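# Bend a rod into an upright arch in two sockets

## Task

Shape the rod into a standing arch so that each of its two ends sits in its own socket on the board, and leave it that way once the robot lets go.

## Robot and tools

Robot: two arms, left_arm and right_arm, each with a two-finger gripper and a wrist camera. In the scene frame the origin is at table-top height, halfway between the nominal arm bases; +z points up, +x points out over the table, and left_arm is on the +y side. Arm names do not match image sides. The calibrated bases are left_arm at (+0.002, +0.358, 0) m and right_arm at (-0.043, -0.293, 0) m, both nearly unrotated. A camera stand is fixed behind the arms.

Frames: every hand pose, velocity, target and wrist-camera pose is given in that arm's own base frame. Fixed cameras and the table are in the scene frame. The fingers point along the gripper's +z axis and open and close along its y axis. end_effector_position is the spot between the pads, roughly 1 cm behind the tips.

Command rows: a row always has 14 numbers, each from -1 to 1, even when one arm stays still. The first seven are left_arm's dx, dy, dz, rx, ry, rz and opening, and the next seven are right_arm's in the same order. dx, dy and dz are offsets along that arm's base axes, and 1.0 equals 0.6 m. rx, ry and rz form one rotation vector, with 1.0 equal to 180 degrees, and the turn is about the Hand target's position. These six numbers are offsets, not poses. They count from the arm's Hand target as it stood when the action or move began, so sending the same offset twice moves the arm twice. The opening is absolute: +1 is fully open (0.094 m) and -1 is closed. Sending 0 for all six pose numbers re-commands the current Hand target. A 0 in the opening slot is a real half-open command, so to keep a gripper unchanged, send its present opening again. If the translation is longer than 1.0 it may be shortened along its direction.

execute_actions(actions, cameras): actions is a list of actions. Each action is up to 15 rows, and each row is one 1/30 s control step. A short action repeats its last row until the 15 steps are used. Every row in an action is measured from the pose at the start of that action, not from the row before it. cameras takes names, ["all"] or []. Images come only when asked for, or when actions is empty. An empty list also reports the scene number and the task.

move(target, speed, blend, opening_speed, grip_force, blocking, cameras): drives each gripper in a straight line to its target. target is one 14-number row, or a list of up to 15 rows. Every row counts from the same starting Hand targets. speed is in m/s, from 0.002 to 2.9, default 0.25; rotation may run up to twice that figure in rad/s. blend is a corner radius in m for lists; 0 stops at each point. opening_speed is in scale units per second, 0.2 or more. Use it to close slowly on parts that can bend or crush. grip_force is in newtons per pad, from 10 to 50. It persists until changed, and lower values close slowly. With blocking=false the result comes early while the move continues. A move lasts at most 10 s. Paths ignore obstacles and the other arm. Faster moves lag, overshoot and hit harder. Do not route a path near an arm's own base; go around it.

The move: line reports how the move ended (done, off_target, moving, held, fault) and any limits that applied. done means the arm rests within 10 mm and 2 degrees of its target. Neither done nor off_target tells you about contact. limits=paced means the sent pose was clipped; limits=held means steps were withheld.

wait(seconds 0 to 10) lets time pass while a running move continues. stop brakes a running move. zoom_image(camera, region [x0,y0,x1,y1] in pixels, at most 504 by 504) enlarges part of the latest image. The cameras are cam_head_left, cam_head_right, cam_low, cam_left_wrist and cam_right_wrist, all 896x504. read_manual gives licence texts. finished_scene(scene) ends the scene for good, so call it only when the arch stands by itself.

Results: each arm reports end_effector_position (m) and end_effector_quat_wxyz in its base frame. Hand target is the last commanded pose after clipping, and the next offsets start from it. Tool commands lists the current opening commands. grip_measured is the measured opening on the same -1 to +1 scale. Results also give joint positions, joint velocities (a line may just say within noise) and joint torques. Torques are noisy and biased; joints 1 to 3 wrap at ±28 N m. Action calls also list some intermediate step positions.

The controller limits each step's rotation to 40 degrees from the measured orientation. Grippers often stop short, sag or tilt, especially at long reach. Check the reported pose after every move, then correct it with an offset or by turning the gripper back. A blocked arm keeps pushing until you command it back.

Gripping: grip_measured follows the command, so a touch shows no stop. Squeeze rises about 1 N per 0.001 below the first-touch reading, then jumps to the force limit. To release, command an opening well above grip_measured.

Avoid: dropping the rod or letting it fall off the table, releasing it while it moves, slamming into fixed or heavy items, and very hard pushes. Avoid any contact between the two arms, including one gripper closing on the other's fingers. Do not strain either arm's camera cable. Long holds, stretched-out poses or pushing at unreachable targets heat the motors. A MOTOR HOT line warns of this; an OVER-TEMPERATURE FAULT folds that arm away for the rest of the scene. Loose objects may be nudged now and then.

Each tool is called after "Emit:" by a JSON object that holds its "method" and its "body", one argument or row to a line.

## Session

Emit:
{"method": "execute_actions", "body": {
  "actions": []
}}

Emit:
{"method": "zoom_image", "body": {
  "camera": "cam_head_left",
  "region": [140, 150, 490, 310]
}}

Emit:
{"method": "zoom_image", "body": {
  "camera": "cam_head_right",
  "region": [180, 150, 530, 310]
}}

Emit:
{"method": "zoom_image", "body": {
  "camera": "cam_low",
  "region": [380, 200, 600, 320]
}}

Scene clock: 0.00 s.
left_arm: end_effector_position=(+0.3858, +0.0046, +0.0735) grip_measured=+1.000 end_effector_quat_wxyz=(+0.546, -0.023, +0.835, +0.057) | right_arm: end_effector_position=(+0.3853, -0.0370, +0.0808) grip_measured=+1.000 end_effector_quat_wxyz=(+0.545, +0.055, +0.831, -0.098)
Joint positions: left_arm=[-0.072 1.546 0.357 0.773 -0.187 -0.006 0.094] | right_arm=[0.007 1.524 0.369 0.747 0.23 -0.013 0.094]
Joint velocities: within noise
Joint torques (N m): no reading
Heat: left arm: 32 °C; right arm: 31 °C.
Hand target: left_arm +0.3884, +0.0046, +0.0786; +0.552, -0.024, +0.832, +0.057 | right_arm +0.3868, -0.0370, +0.0839; +0.548, +0.055, +0.829, -0.097
Tool commands: left_gripper/opening=+1.0 right_gripper/opening=+1.0
camera_calibration:
cam_left_wrist: T_world_to_cam=[[0.100034, -0.985953, -0.133757, -0.0207795], [-0.929818, -0.044783, -0.365285, 0.389753], [0.354164, 0.16091, -0.921236, 0.0613736], [0, 0, 0, 1]] pos_world=[0.342741, -0.0129089, 0.196131]
cam_right_wrist: T_world_to_cam=[[-0.169388, -0.982246, 0.0806298, 0.0236298], [-0.917565, 0.127316, -0.376651, 0.390986], [0.359698, -0.137783, -0.92284, 0.0597481], [0, 0, 0, 1]] pos_world=[0.341266, -0.0183361, 0.200498]

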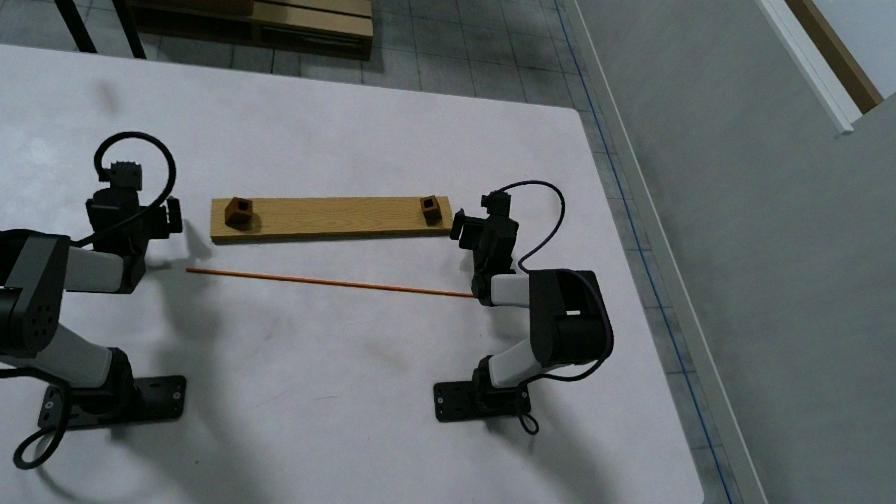

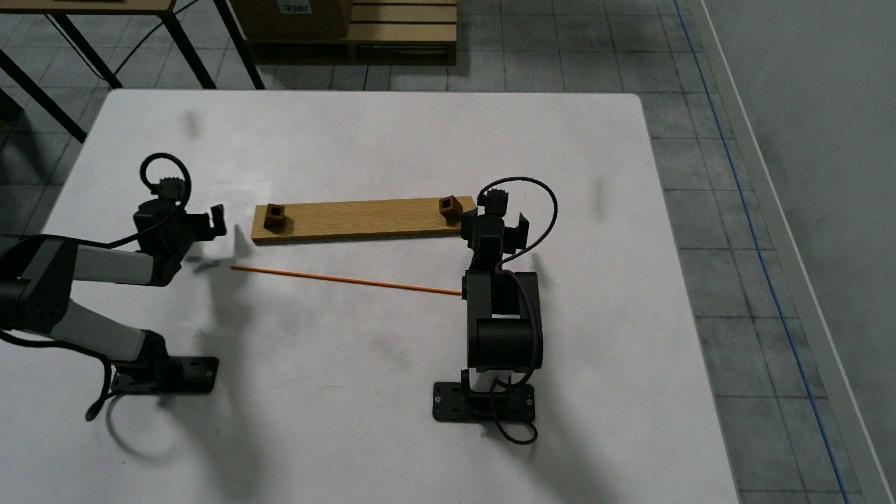

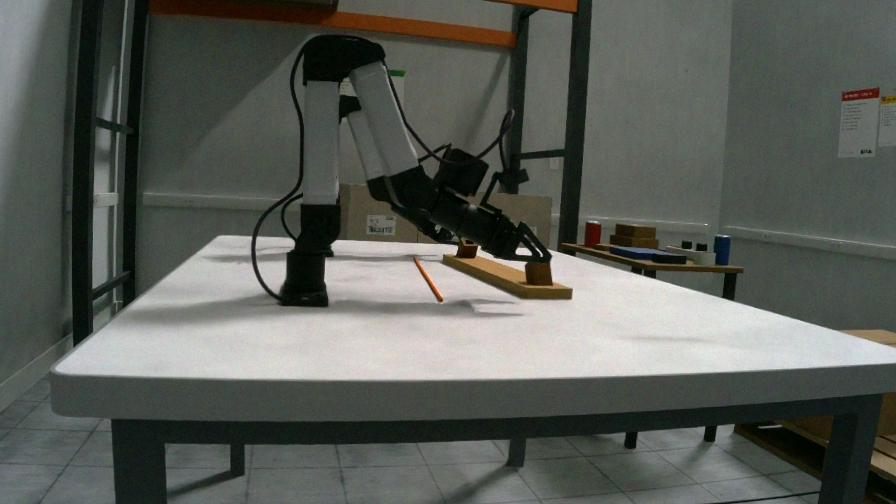

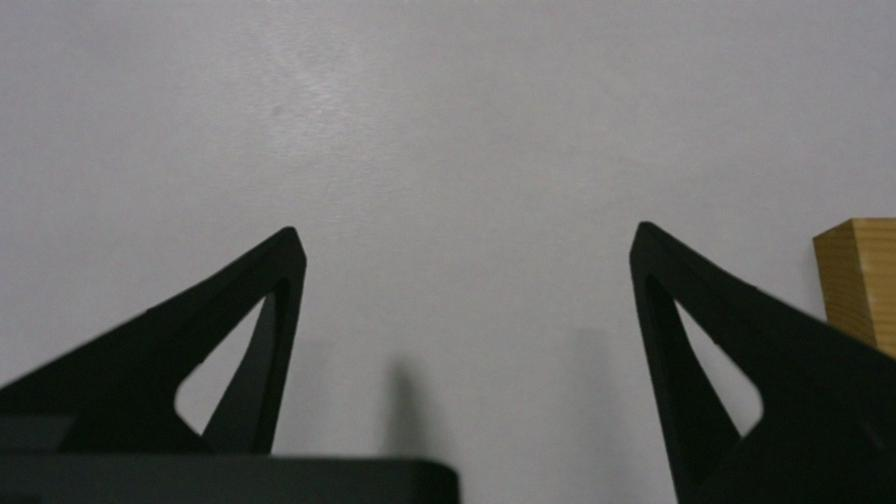

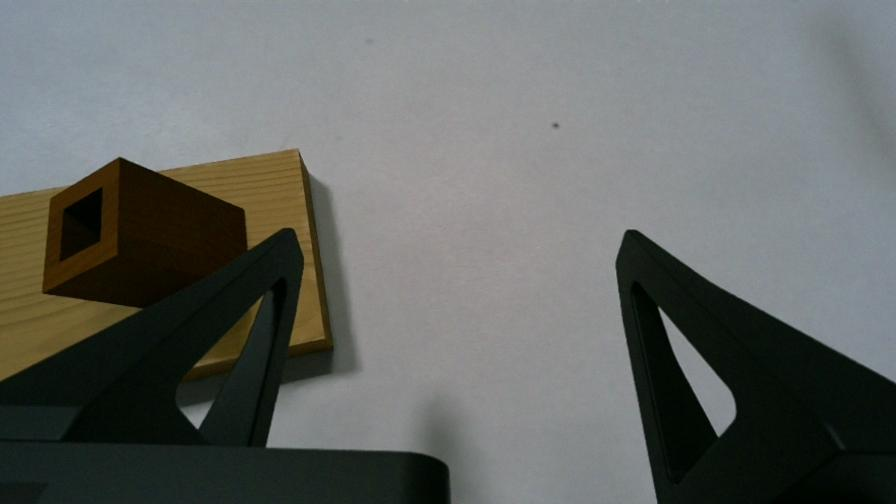

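Scaled by 1.440 from the camera's 896x504 image, which has a finer 1280x720 frame.

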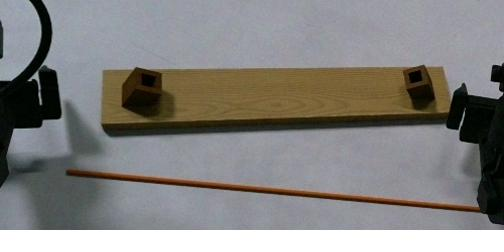

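Scaled by 1.440 from the camera's 896x504 image, which has a finer 1280x720 frame.

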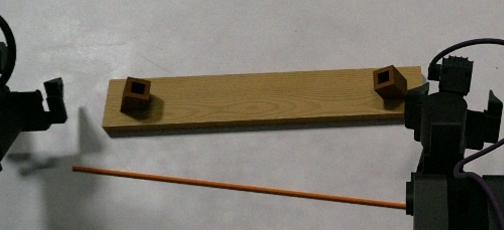

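Scaled by 2.291 from the camera's 896x504 image, which has a finer 1280x720 frame.

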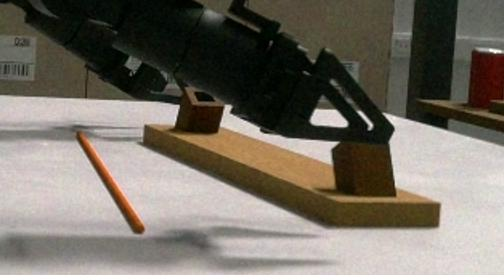

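Emit:
{"method": "move", "body": {
  "target": [
    [-0.08,0,0.2,0,0,0,1,-0.08,-0.02,0.2,0,0,0,1],
    [-0.2113,-0.2813,0.0357,0.3428,0.3557,-0.46,1,-0.2643,0.1108,0.0268,-0.2697,0.4042,0.4214,1]
  ],
  "speed": 0.25,
  "blend": [0.04, 0],
  "cameras": ["all"]
}}

Emit:
{"method": "zoom_image", "body": {
  "camera": "cam_low",
  "region": [380, 200, 600, 320]
}}

Emit:
{"method": "zoom_image", "body": {
  "camera": "cam_head_right",
  "region": [230, 170, 500, 310]
}}

Scene clock: 16.57 s.
left_arm: end_effector_position=(+0.2632, -0.1652, +0.0964) grip_measured=+1.000 end_effector_quat_wxyz=(-0.056, +0.746, +0.659, +0.077) | right_arm: end_effector_position=(+0.2245, +0.0301, +0.0957) grip_measured=+1.000 end_effector_quat_wxyz=(+0.072, +0.673, -0.734, +0.065)
Joint positions: left_arm=[-0.657 1.796 1.437 -1.293 -0.172 1.031 0.094] | right_arm=[0.272 1.464 1.081 -1.259 0.181 -1.205 0.094]
Joint torques (N m): left_arm=[-0.62 -8.94 8.27 -0.16 -0.09 0.2] | right_arm=[0.02 -2.86 6.94 -0.03 0.11 -0.07]
Heat: left arm: 35 °C; right arm: 33 °C.
Hand target: left_arm +0.2616, -0.1642, +0.1000; -0.068, +0.753, +0.649, +0.079 | right_arm +0.2283, +0.0295, +0.1000; +0.076, +0.677, -0.729, +0.071
Off the commanded pose: left_arm 0.004 m, 2 deg | right_arm 0.006 m, 1 deg.
move: done
camera_calibration:
cam_left_wrist: T_world_to_cam=[[-0.98182, 0.187162, -0.0316251, 0.295849], [0.0793483, 0.556048, 0.827354, -0.00479377], [0.172434, 0.809803, -0.56079, 0.273552], [0, 0, 0, 1]] pos_world=[0.243681, -0.274229, 0.166728]
cam_right_wrist: T_world_to_cam=[[0.994215, -0.101848, -0.0341193, -0.215548], [-0.028967, -0.560117, 0.827907, -0.0536244], [-0.103432, -0.822129, -0.559826, 0.230441], [0, 0, 0, 1]] pos_world=[0.236582, 0.137463, 0.166049]

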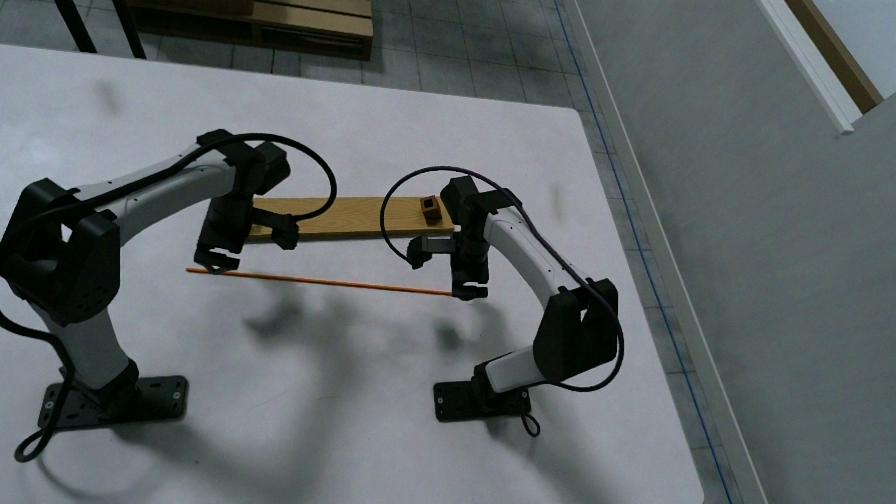

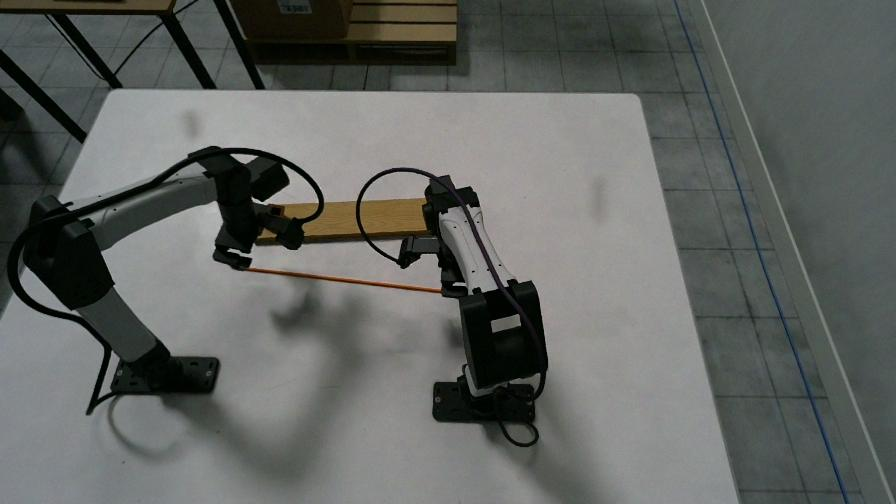

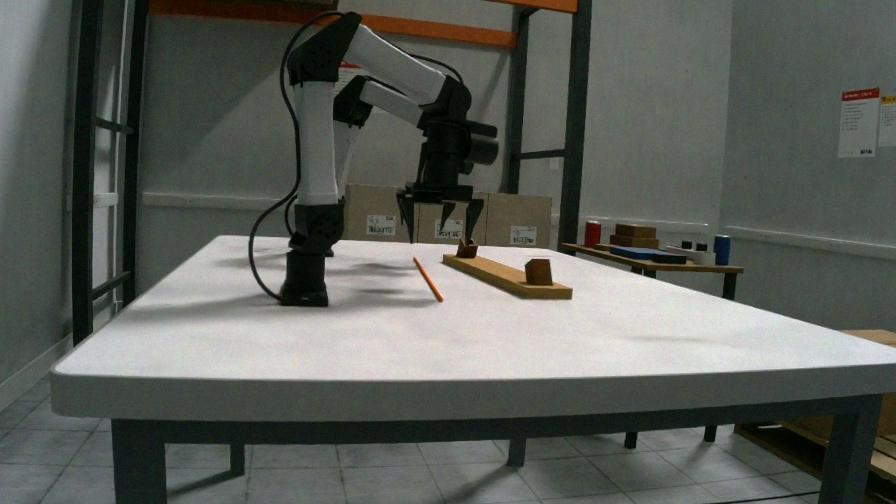

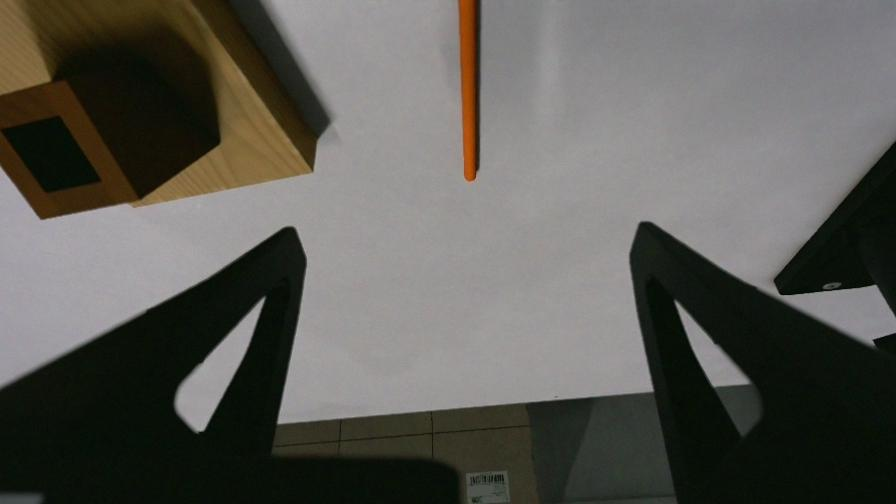

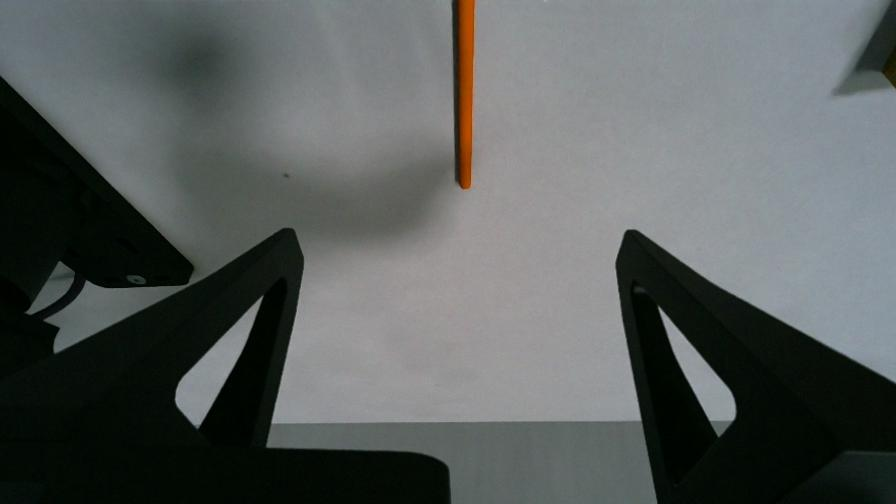

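Scaled by 2.291 from the camera's 896x504 image, which has a finer 1280x720 frame.

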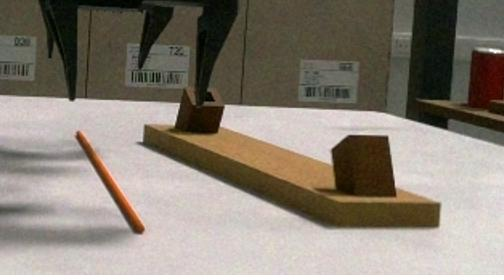

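Scaled by 1.867 from the camera's 896x504 image, which has a finer 1280x720 frame.

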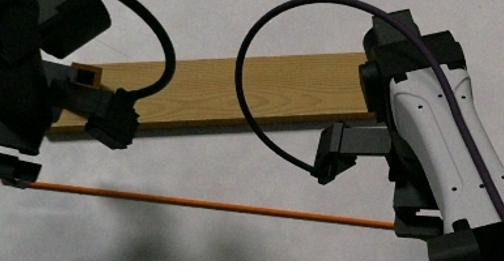

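Emit:
{"method": "move", "body": {
  "target": [0,0.003,-0.146,0,0,0,1,0.003,-0.011,-0.147,0,0,0,1],
  "speed": 0.1,
  "cameras": ["cam_left_wrist", "cam_right_wrist", "cam_low"]
}}

Emit:
{"method": "zoom_image", "body": {
  "camera": "cam_low",
  "region": [380, 210, 510, 310]
}}

Scene clock: 22.67 s.
left_arm: end_effector_position=(+0.2634, -0.1651, +0.0161) grip_measured=+1.000 end_effector_quat_wxyz=(-0.060, +0.748, +0.657, +0.077) | right_arm: end_effector_position=(+0.2297, +0.0267, +0.0162) grip_measured=+1.000 end_effector_quat_wxyz=(+0.070, +0.676, -0.730, +0.067)
Joint positions: left_arm=[-0.657 1.884 1.218 -0.994 -0.174 1.035 0.094] | right_arm=[0.254 1.572 0.851 -0.91 0.184 -1.234 0.094]
Joint torques (N m): left_arm=[-0.23 -9.61 5.14 0.23 -0.08 0.22] | right_arm=[-0.8 -3.21 3.79 0.27 0.13 -0.06]
Heat: left arm: 35 °C; right arm: 32 °C.
Hand target: left_arm +0.2616, -0.1624, +0.0125; -0.068, +0.753, +0.649, +0.079 | right_arm +0.2300, +0.0228, +0.0118; +0.076, +0.677, -0.729, +0.071
Off the commanded pose: left_arm 0.005 m, 1 deg | right_arm 0.006 m, 1 deg.
move: done
camera_calibration:
cam_left_wrist: T_world_to_cam=[[-0.981174, 0.191498, -0.0250288, 0.293864], [0.0863505, 0.550924, 0.830076, 0.0587599], [0.172746, 0.812287, -0.557089, 0.228585], [0, 0, 0, 1]] pos_world=[0.24377, -0.274323, 0.0859217]
cam_right_wrist: T_world_to_cam=[[0.995341, -0.0916009, -0.0301089, -0.224394], [-0.0265192, -0.560279, 0.827879, 0.00997214], [-0.0927039, -0.823223, -0.560098, 0.181141], [0, 0, 0, 1]] pos_world=[0.240405, 0.134152, 0.0864445]
Images, in order (width x height): cam_low 896x504, cam_left_wrist 896x504, cam_right_wrist 896x504.

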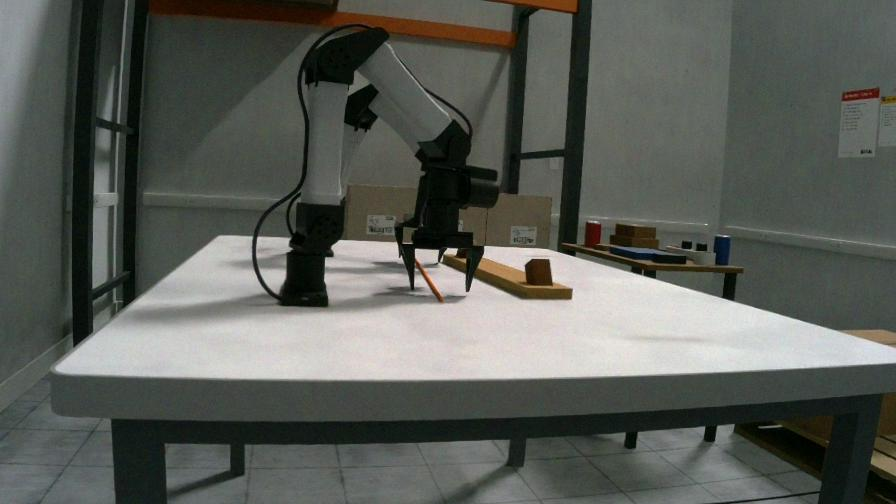

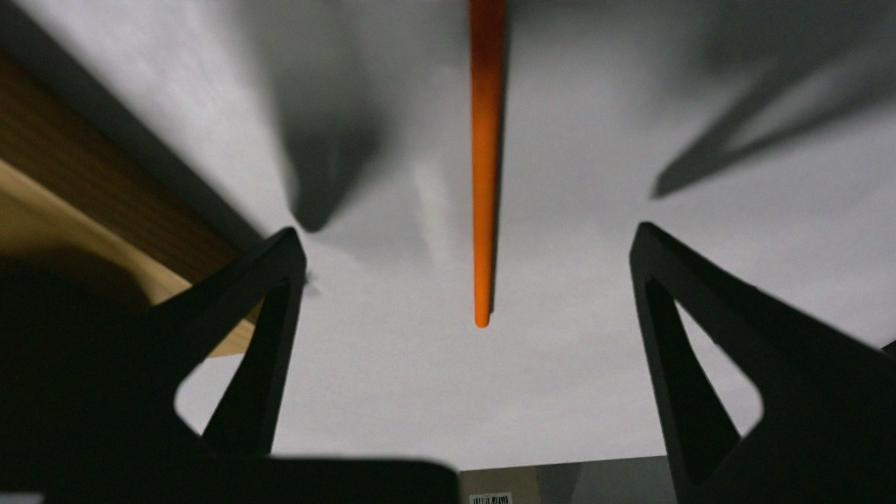

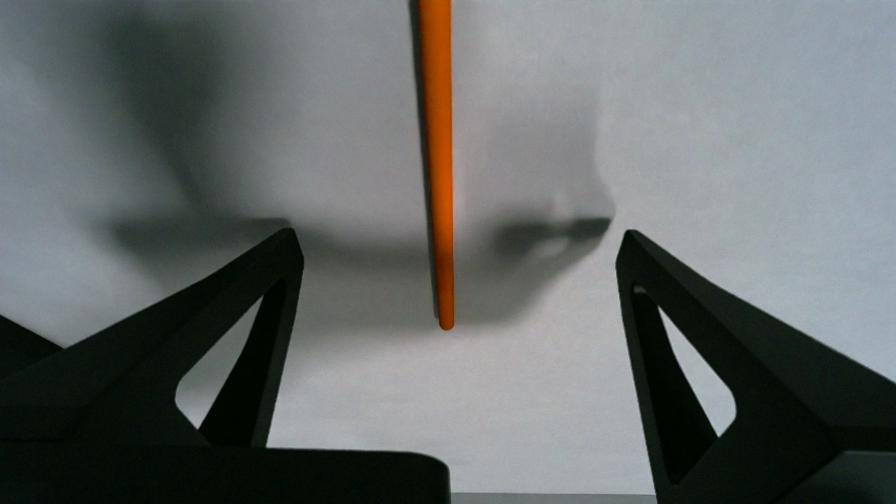

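Scaled by 3.877 from the camera's 896x504 image, which has a finer 1280x720 frame.

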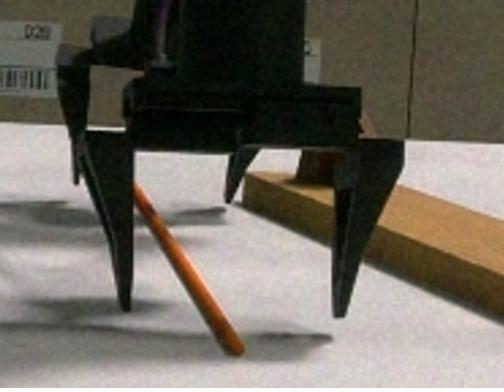

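Emit:
{"method": "move", "body": {
  "target": [-0.004,0,-0.0155,0,0,0,1,-0.01,0.0,-0.018,0,0,0,1],
  "speed": 0.05,
  "cameras": ["cam_left_wrist", "cam_right_wrist"]
}}

Scene clock: 25.10 s.
left_arm: end_effector_position=(+0.2632, -0.1648, +0.0123) grip_measured=+1.000 end_effector_quat_wxyz=(-0.057, +0.747, +0.657, +0.078) | right_arm: end_effector_position=(+0.2244, +0.0253, +0.0090) grip_measured=+1.000 end_effector_quat_wxyz=(+0.073, +0.676, -0.730, +0.065)
Joint positions: left_arm=[-0.657 1.884 1.202 -0.972 -0.174 1.035 0.094] | right_arm=[0.254 1.572 0.818 -0.884 0.184 -1.234 0.094]
Joint torques (N m): left_arm=[-0.64 -8.69 4.12 0.39 -0.07 0.16] | right_arm=[-0.27 -3.03 2.61 0.51 0.12 0]
Heat: left arm: 35 °C; right arm: 32 °C.
Hand target: left_arm +0.2593, -0.1625, +0.0032; -0.068, +0.753, +0.649, +0.079 | right_arm +0.2240, +0.0228, +0.0010; +0.076, +0.677, -0.729, +0.071
Off the commanded pose: left_arm 0.010 m, 2 deg | right_arm 0.008 m, 1 deg.
move: done
camera_calibration:
cam_left_wrist: T_world_to_cam=[[-0.981041, 0.191405, -0.030388, 0.293473], [0.0823284, 0.553546, 0.828739, 0.06333], [0.175446, 0.810525, -0.558809, 0.22528], [0, 0, 0, 1]] pos_world=[0.243171, -0.273823, 0.0823225]
cam_right_wrist: T_world_to_cam=[[0.99515, -0.0916091, -0.0358481, -0.219346], [-0.0215997, -0.558995, 0.82889, 0.0138784], [-0.0959728, -0.824095, -0.558263, 0.176299], [0, 0, 0, 1]] pos_world=[0.235501, 0.132951, 0.079054]
Images, in order (width x height): cam_left_wrist 896x504, cam_right_wrist 896x504.

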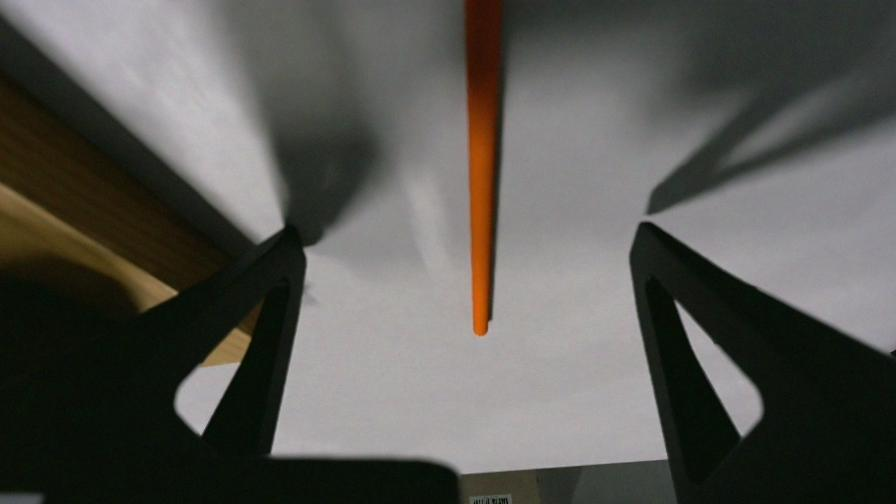

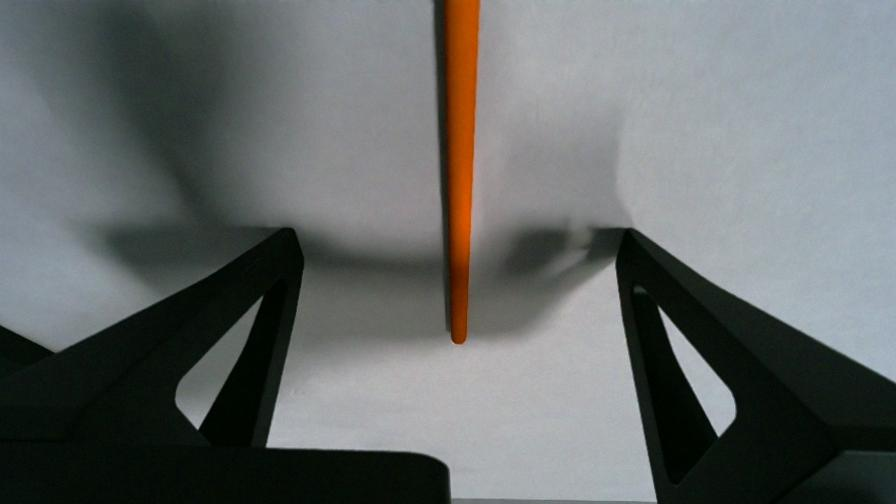

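Emit:
{"method": "move", "body": {
  "target": [-0.002,0,-0.008,0,0,0,-0.6,0,0.0,-0.003,0,0,0,-0.6],
  "speed": 0.05,
  "opening_speed": 0.8
}}

Emit:
{"method": "move", "body": {
  "target": [0,0,0,0,0,0,-0.85, 0,0,0,0,0,0.0,-0.85],
  "speed": 0.05,
  "opening_speed": 0.3,
  "cameras": ["cam_left_wrist", "cam_right_wrist"]
}}

Scene clock: 29.23 s.
left_arm: end_effector_position=(+0.2735, -0.1670, +0.0102) grip_measured=-0.598 end_effector_quat_wxyz=(-0.038, +0.746, +0.658, +0.095) | right_arm: end_effector_position=(+0.2240, +0.0225, +0.0089) grip_measured=-0.596 end_effector_quat_wxyz=(+0.078, +0.676, -0.729, +0.071)
Joint positions: left_arm=[-0.657 1.884 1.192 -0.918 -0.201 1.035 0.019] | right_arm=[0.254 1.572 0.815 -0.884 0.2 -1.234 0.019]
Joint torques (N m): left_arm=[-0.8 -8.31 3.96 0.11 0.19 0.15] | right_arm=[-0.29 -2.73 2.5 0.58 -0.01 0]
Heat: left arm: 35 °C; right arm: 32 °C.
Hand target: left_arm +0.2581, -0.1625, -0.0016; -0.068, +0.753, +0.649, +0.079 | right_arm +0.2240, +0.0228, -0.0008; +0.076, +0.677, -0.729, +0.071
Off the commanded pose: left_arm 0.020 m, 4 deg | right_arm 0.010 m, 0 deg.
move: off_target (left_arm)

Scene clock: 30.27 s.
left_arm: end_effector_position=(+0.2735, -0.1670, +0.0102) grip_measured=-0.848 end_effector_quat_wxyz=(-0.038, +0.746, +0.658, +0.095) | right_arm: end_effector_position=(+0.2246, +0.0223, +0.0089) grip_measured=-0.846 end_effector_quat_wxyz=(+0.077, +0.676, -0.729, +0.073)
Joint positions: left_arm=[-0.657 1.884 1.192 -0.918 -0.201 1.035 0.007] | right_arm=[0.254 1.572 0.815 -0.881 0.202 -1.234 0.007]
Joint torques (N m): left_arm=[-0.77 -8.28 3.97 0.1 0.19 0.14] | right_arm=[-0.29 -2.74 2.5 0.57 -0.03 0]
Heat: left arm: 35 °C; right arm: 32 °C.
Hand target: left_arm +0.2581, -0.1625, -0.0016; -0.068, +0.753, +0.649, +0.079 | right_arm +0.2240, +0.0228, -0.0008; +0.076, +0.677, -0.729, +0.071
Off the commanded pose: left_arm 0.020 m, 4 deg | right_arm 0.010 m, 0 deg.
move: off_target (left_arm)
camera_calibration:
cam_left_wrist: T_world_to_cam=[[-0.977903, 0.192696, -0.0810843, 0.303948], [0.0412152, 0.557935, 0.82886, 0.0774236], [0.204958, 0.807203, -0.553548, 0.215503], [0, 0, 0, 1]] pos_world=[0.249872, -0.275721, 0.0797631]
cam_right_wrist: T_world_to_cam=[[0.995378, -0.0910181, -0.0306246, -0.220018], [-0.0240196, -0.544729, 0.838268, 0.0123888], [-0.0929797, -0.833658, -0.544398, 0.173231], [0, 0, 0, 1]] pos_world=[0.235406, 0.131138, 0.0771835]
Images, in order (width x height): cam_left_wrist 896x504, cam_right_wrist 896x504.

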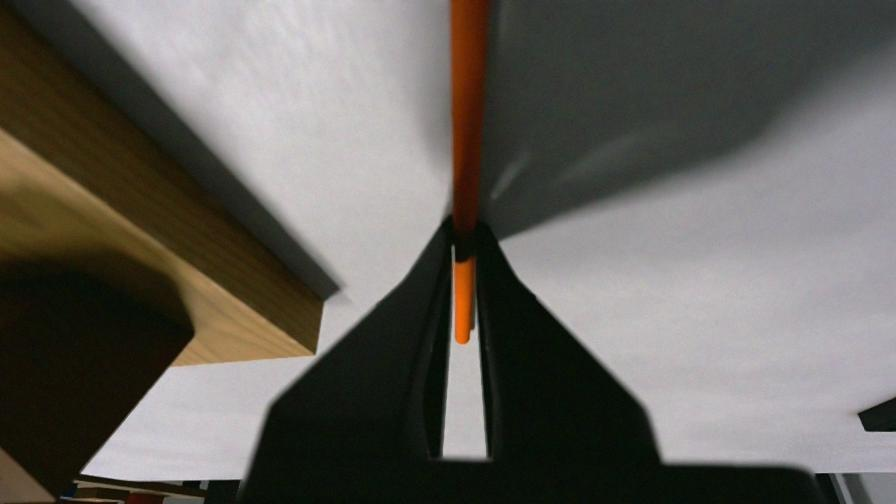

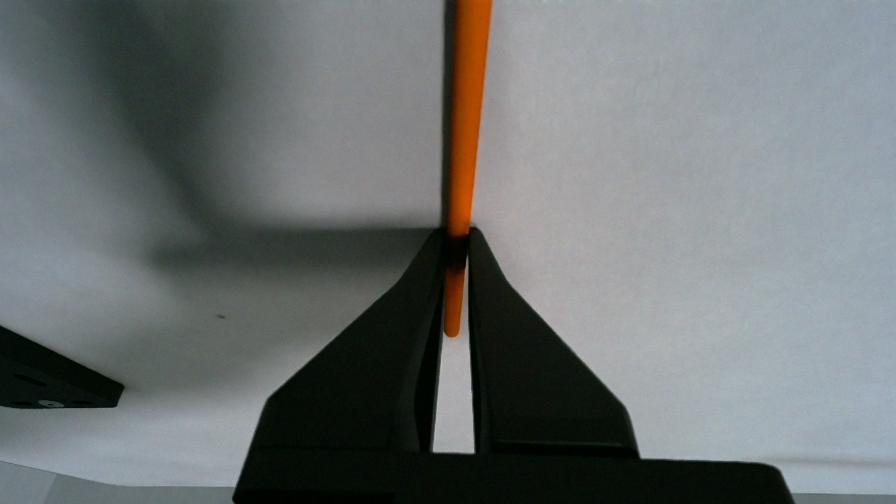

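Emit:
{"method": "move", "body": {
  "target": [0,0,0,0,0,0,-1, 0,0,0,0,0,0.0,-1],
  "speed": 0.05,
  "opening_speed": 0.2,
  "cameras": ["cam_left_wrist", "cam_right_wrist"]
}}

Scene clock: 32.73 s.
left_arm: end_effector_position=(+0.2735, -0.1670, +0.0102) grip_measured=-0.921 end_effector_quat_wxyz=(-0.038, +0.746, +0.658, +0.095) | right_arm: end_effector_position=(+0.2250, +0.0222, +0.0089) grip_measured=-0.906 end_effector_quat_wxyz=(+0.077, +0.676, -0.729, +0.074)
Joint positions: left_arm=[-0.657 1.884 1.192 -0.918 -0.201 1.035 0.004] | right_arm=[0.254 1.572 0.815 -0.88 0.203 -1.234 0.004]
Joint torques (N m): left_arm=[-0.75 -8.27 3.99 0.11 0.18 0.14] | right_arm=[-0.28 -2.74 2.48 0.55 -0.04 0]
Heat: left arm: 35 °C; right arm: 32 °C.
Hand target: left_arm +0.2581, -0.1625, -0.0016; -0.068, +0.753, +0.649, +0.079 | right_arm +0.2239, +0.0228, -0.0008; +0.076, +0.677, -0.729, +0.071
Off the commanded pose: left_arm 0.020 m, 4 deg | right_arm 0.010 m, 0 deg.
move: off_target (left_arm)
camera_calibration:
cam_left_wrist: T_world_to_cam=[[-0.977903, 0.192696, -0.0810843, 0.303948], [0.0412152, 0.557935, 0.82886, 0.0774236], [0.204958, 0.807203, -0.553548, 0.215503], [0, 0, 0, 1]] pos_world=[0.249872, -0.275721, 0.0797631]
cam_right_wrist: T_world_to_cam=[[0.995436, -0.0909723, -0.0288474, -0.220484], [-0.0254257, -0.544137, 0.838611, 0.0125691], [-0.0919873, -0.83405, -0.543966, 0.172959], [0, 0, 0, 1]] pos_world=[0.235707, 0.131038, 0.0771831]
Images, in order (width x height): cam_left_wrist 896x504, cam_right_wrist 896x504.

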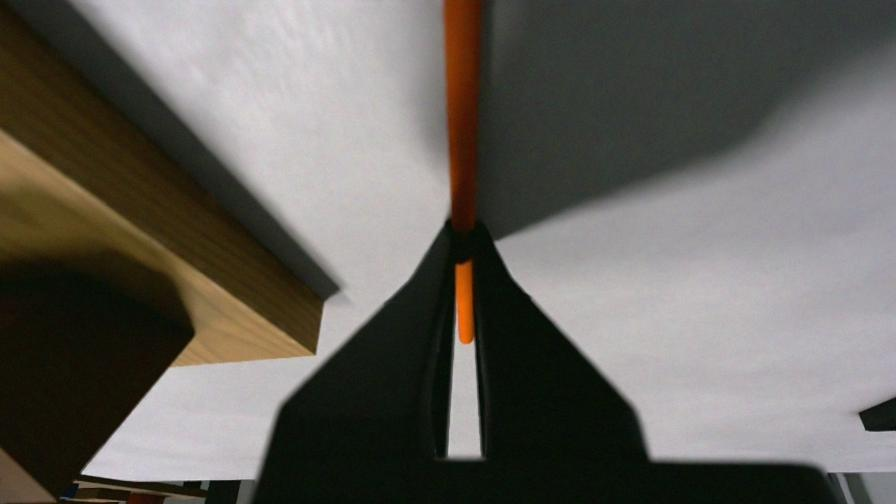

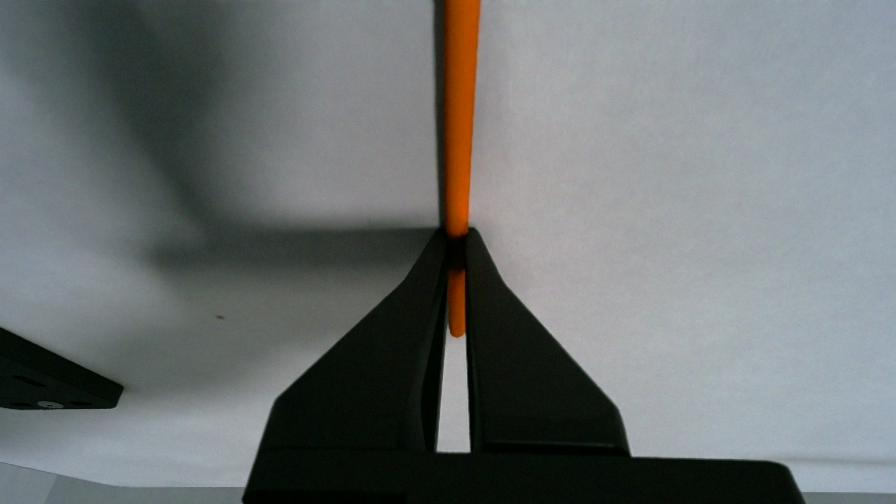

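Emit:
{"method": "move", "body": {
  "target": [
    [0.025,-0.011,0.08,0,0,0,-1, 0.002,0.003,0.08,0,0,0.0,-1],
    [0.024,-0.017,0.13,-0.0554,0.0083,0,-1, 0.002,0.010,0.13,0.0559,-0.0041,0.0,-1]
  ],
  "speed": 0.08,
  "blend": [0.02,0],
  "cameras": ["all"]
}}

Emit:
{"method": "zoom_image", "body": {
  "camera": "cam_low",
  "region": [360, 180, 540, 300]
}}

Scene clock: 37.80 s.
left_arm: end_effector_position=(+0.2709, -0.1679, +0.0612) grip_measured=-0.922 end_effector_quat_wxyz=(-0.030, +0.755, +0.655, +0.022) | right_arm: end_effector_position=(+0.2206, +0.0217, +0.0674) grip_measured=-0.906 end_effector_quat_wxyz=(+0.037, +0.678, -0.734, +0.019)
Joint positions: left_arm=[-0.587 1.82 1.337 -1.134 -0.059 1.124 0.004] | right_arm=[0.155 1.444 0.961 -1.129 0.072 -1.334 0.004]
Joint torques (N m): left_arm=[0.44 -13.18 8.29 0.06 0.37 0.18] | right_arm=[-0.58 -5.27 6.76 0.02 -0.47 -0.08]
Heat: left arm: 36 °C; right arm: 32 °C.
Hand target: left_arm +0.2725, -0.1726, +0.0763; -0.011, +0.757, +0.653, +0.013 | right_arm +0.2252, +0.0289, +0.0771; +0.012, +0.681, -0.732, +0.011
Off the commanded pose: left_arm 0.016 m, 2 deg | right_arm 0.013 m, 3 deg.
move: off_target (left_arm, right_arm)
camera_calibration:
cam_left_wrist: T_world_to_cam=[[-0.979739, 0.200228, -0.00451962, 0.302743], [0.127775, 0.642276, 0.755748, 0.0309169], [0.154225, 0.739858, -0.654847, 0.253591], [0, 0, 0, 1]] pos_world=[0.253549, -0.268096, 0.144067]
cam_right_wrist: T_world_to_cam=[[0.994108, -0.0921697, -0.0570359, -0.212183], [-0.016947, -0.65191, 0.758107, -0.0308221], [-0.107057, -0.752674, -0.649632, 0.212702], [0, 0, 0, 1]] pos_world=[0.233182, 0.120445, 0.149443]

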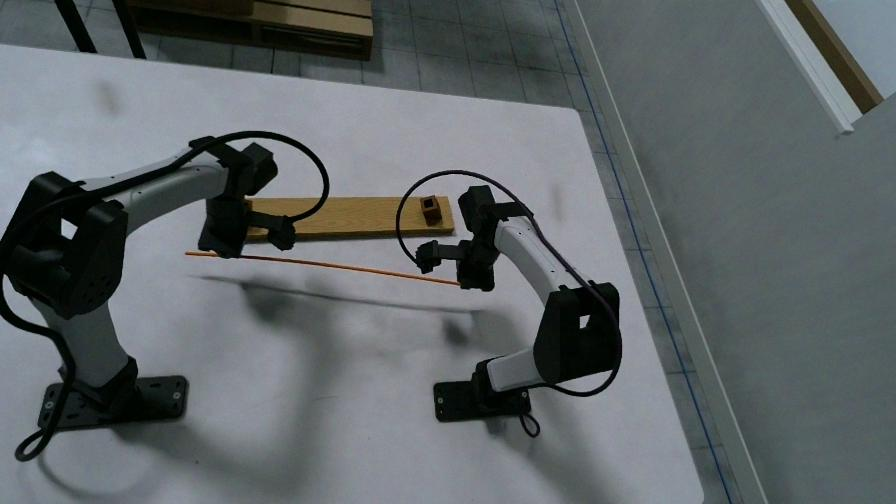

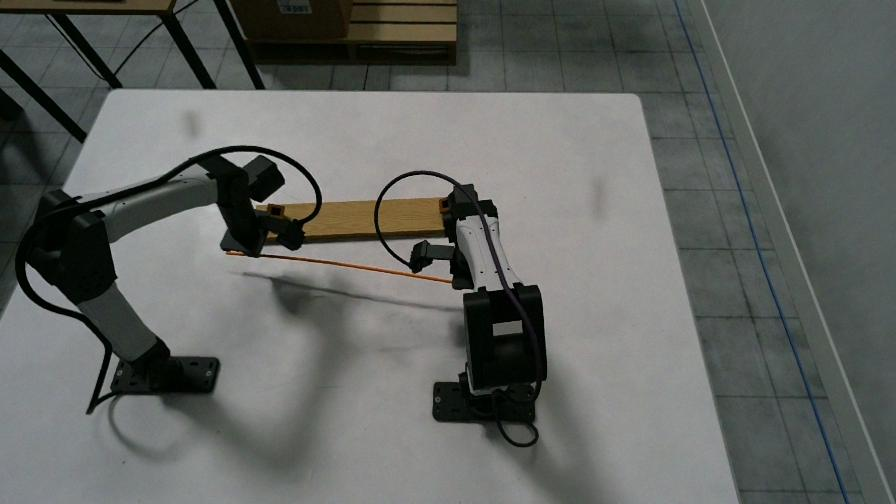

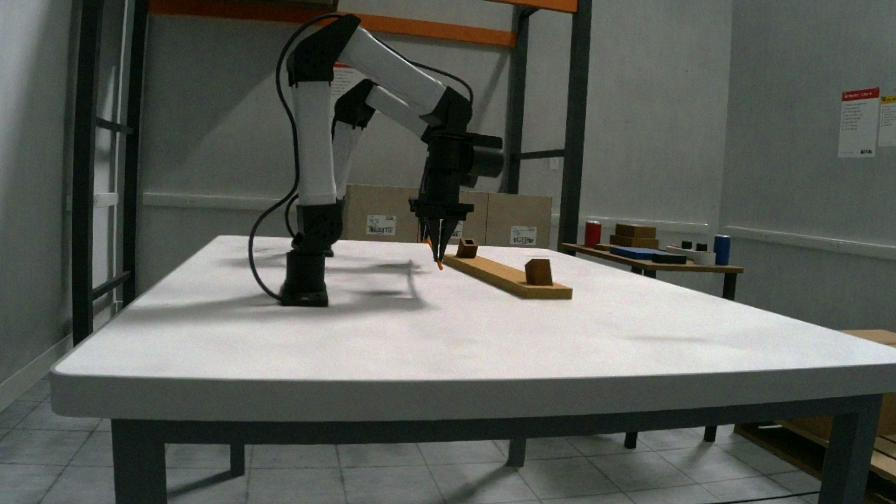

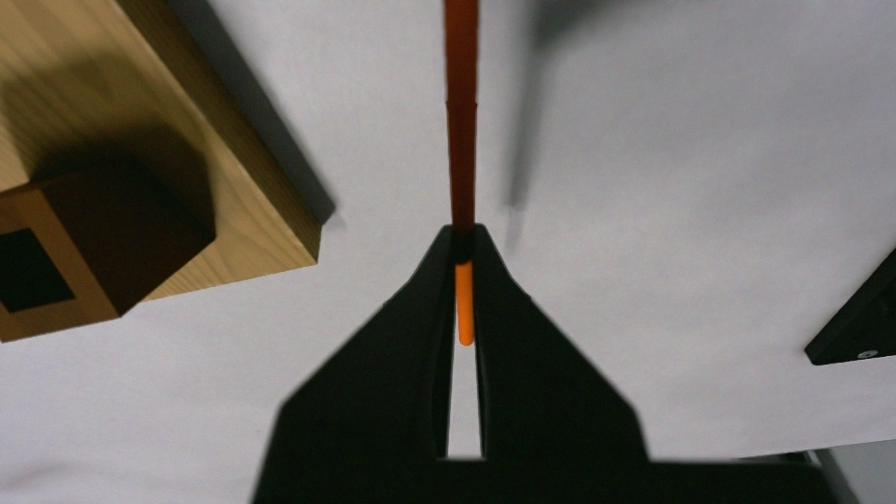

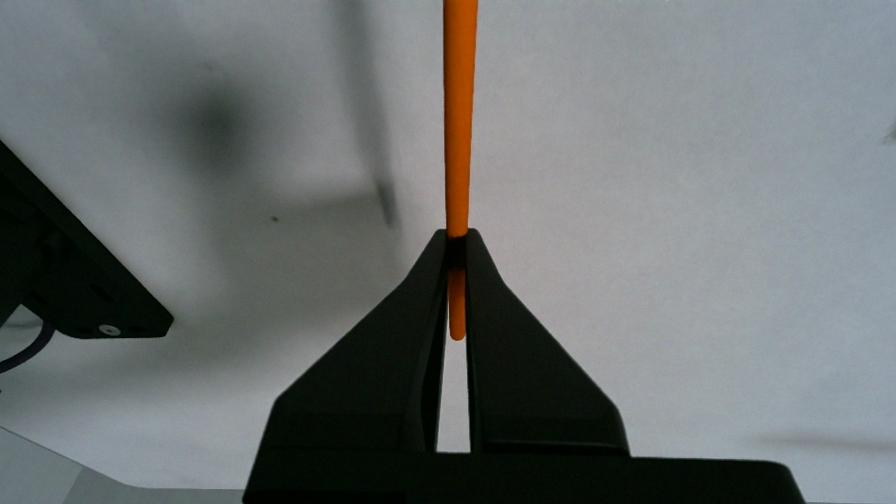

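Scaled by 2.800 from the camera's 896x504 image, which has a finer 1280x720 frame.

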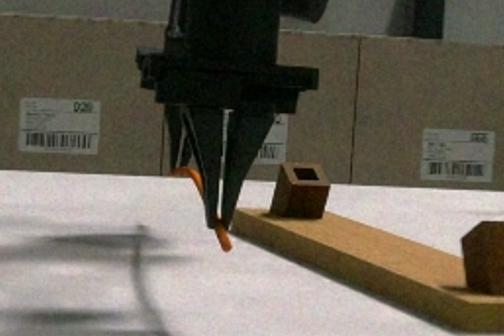

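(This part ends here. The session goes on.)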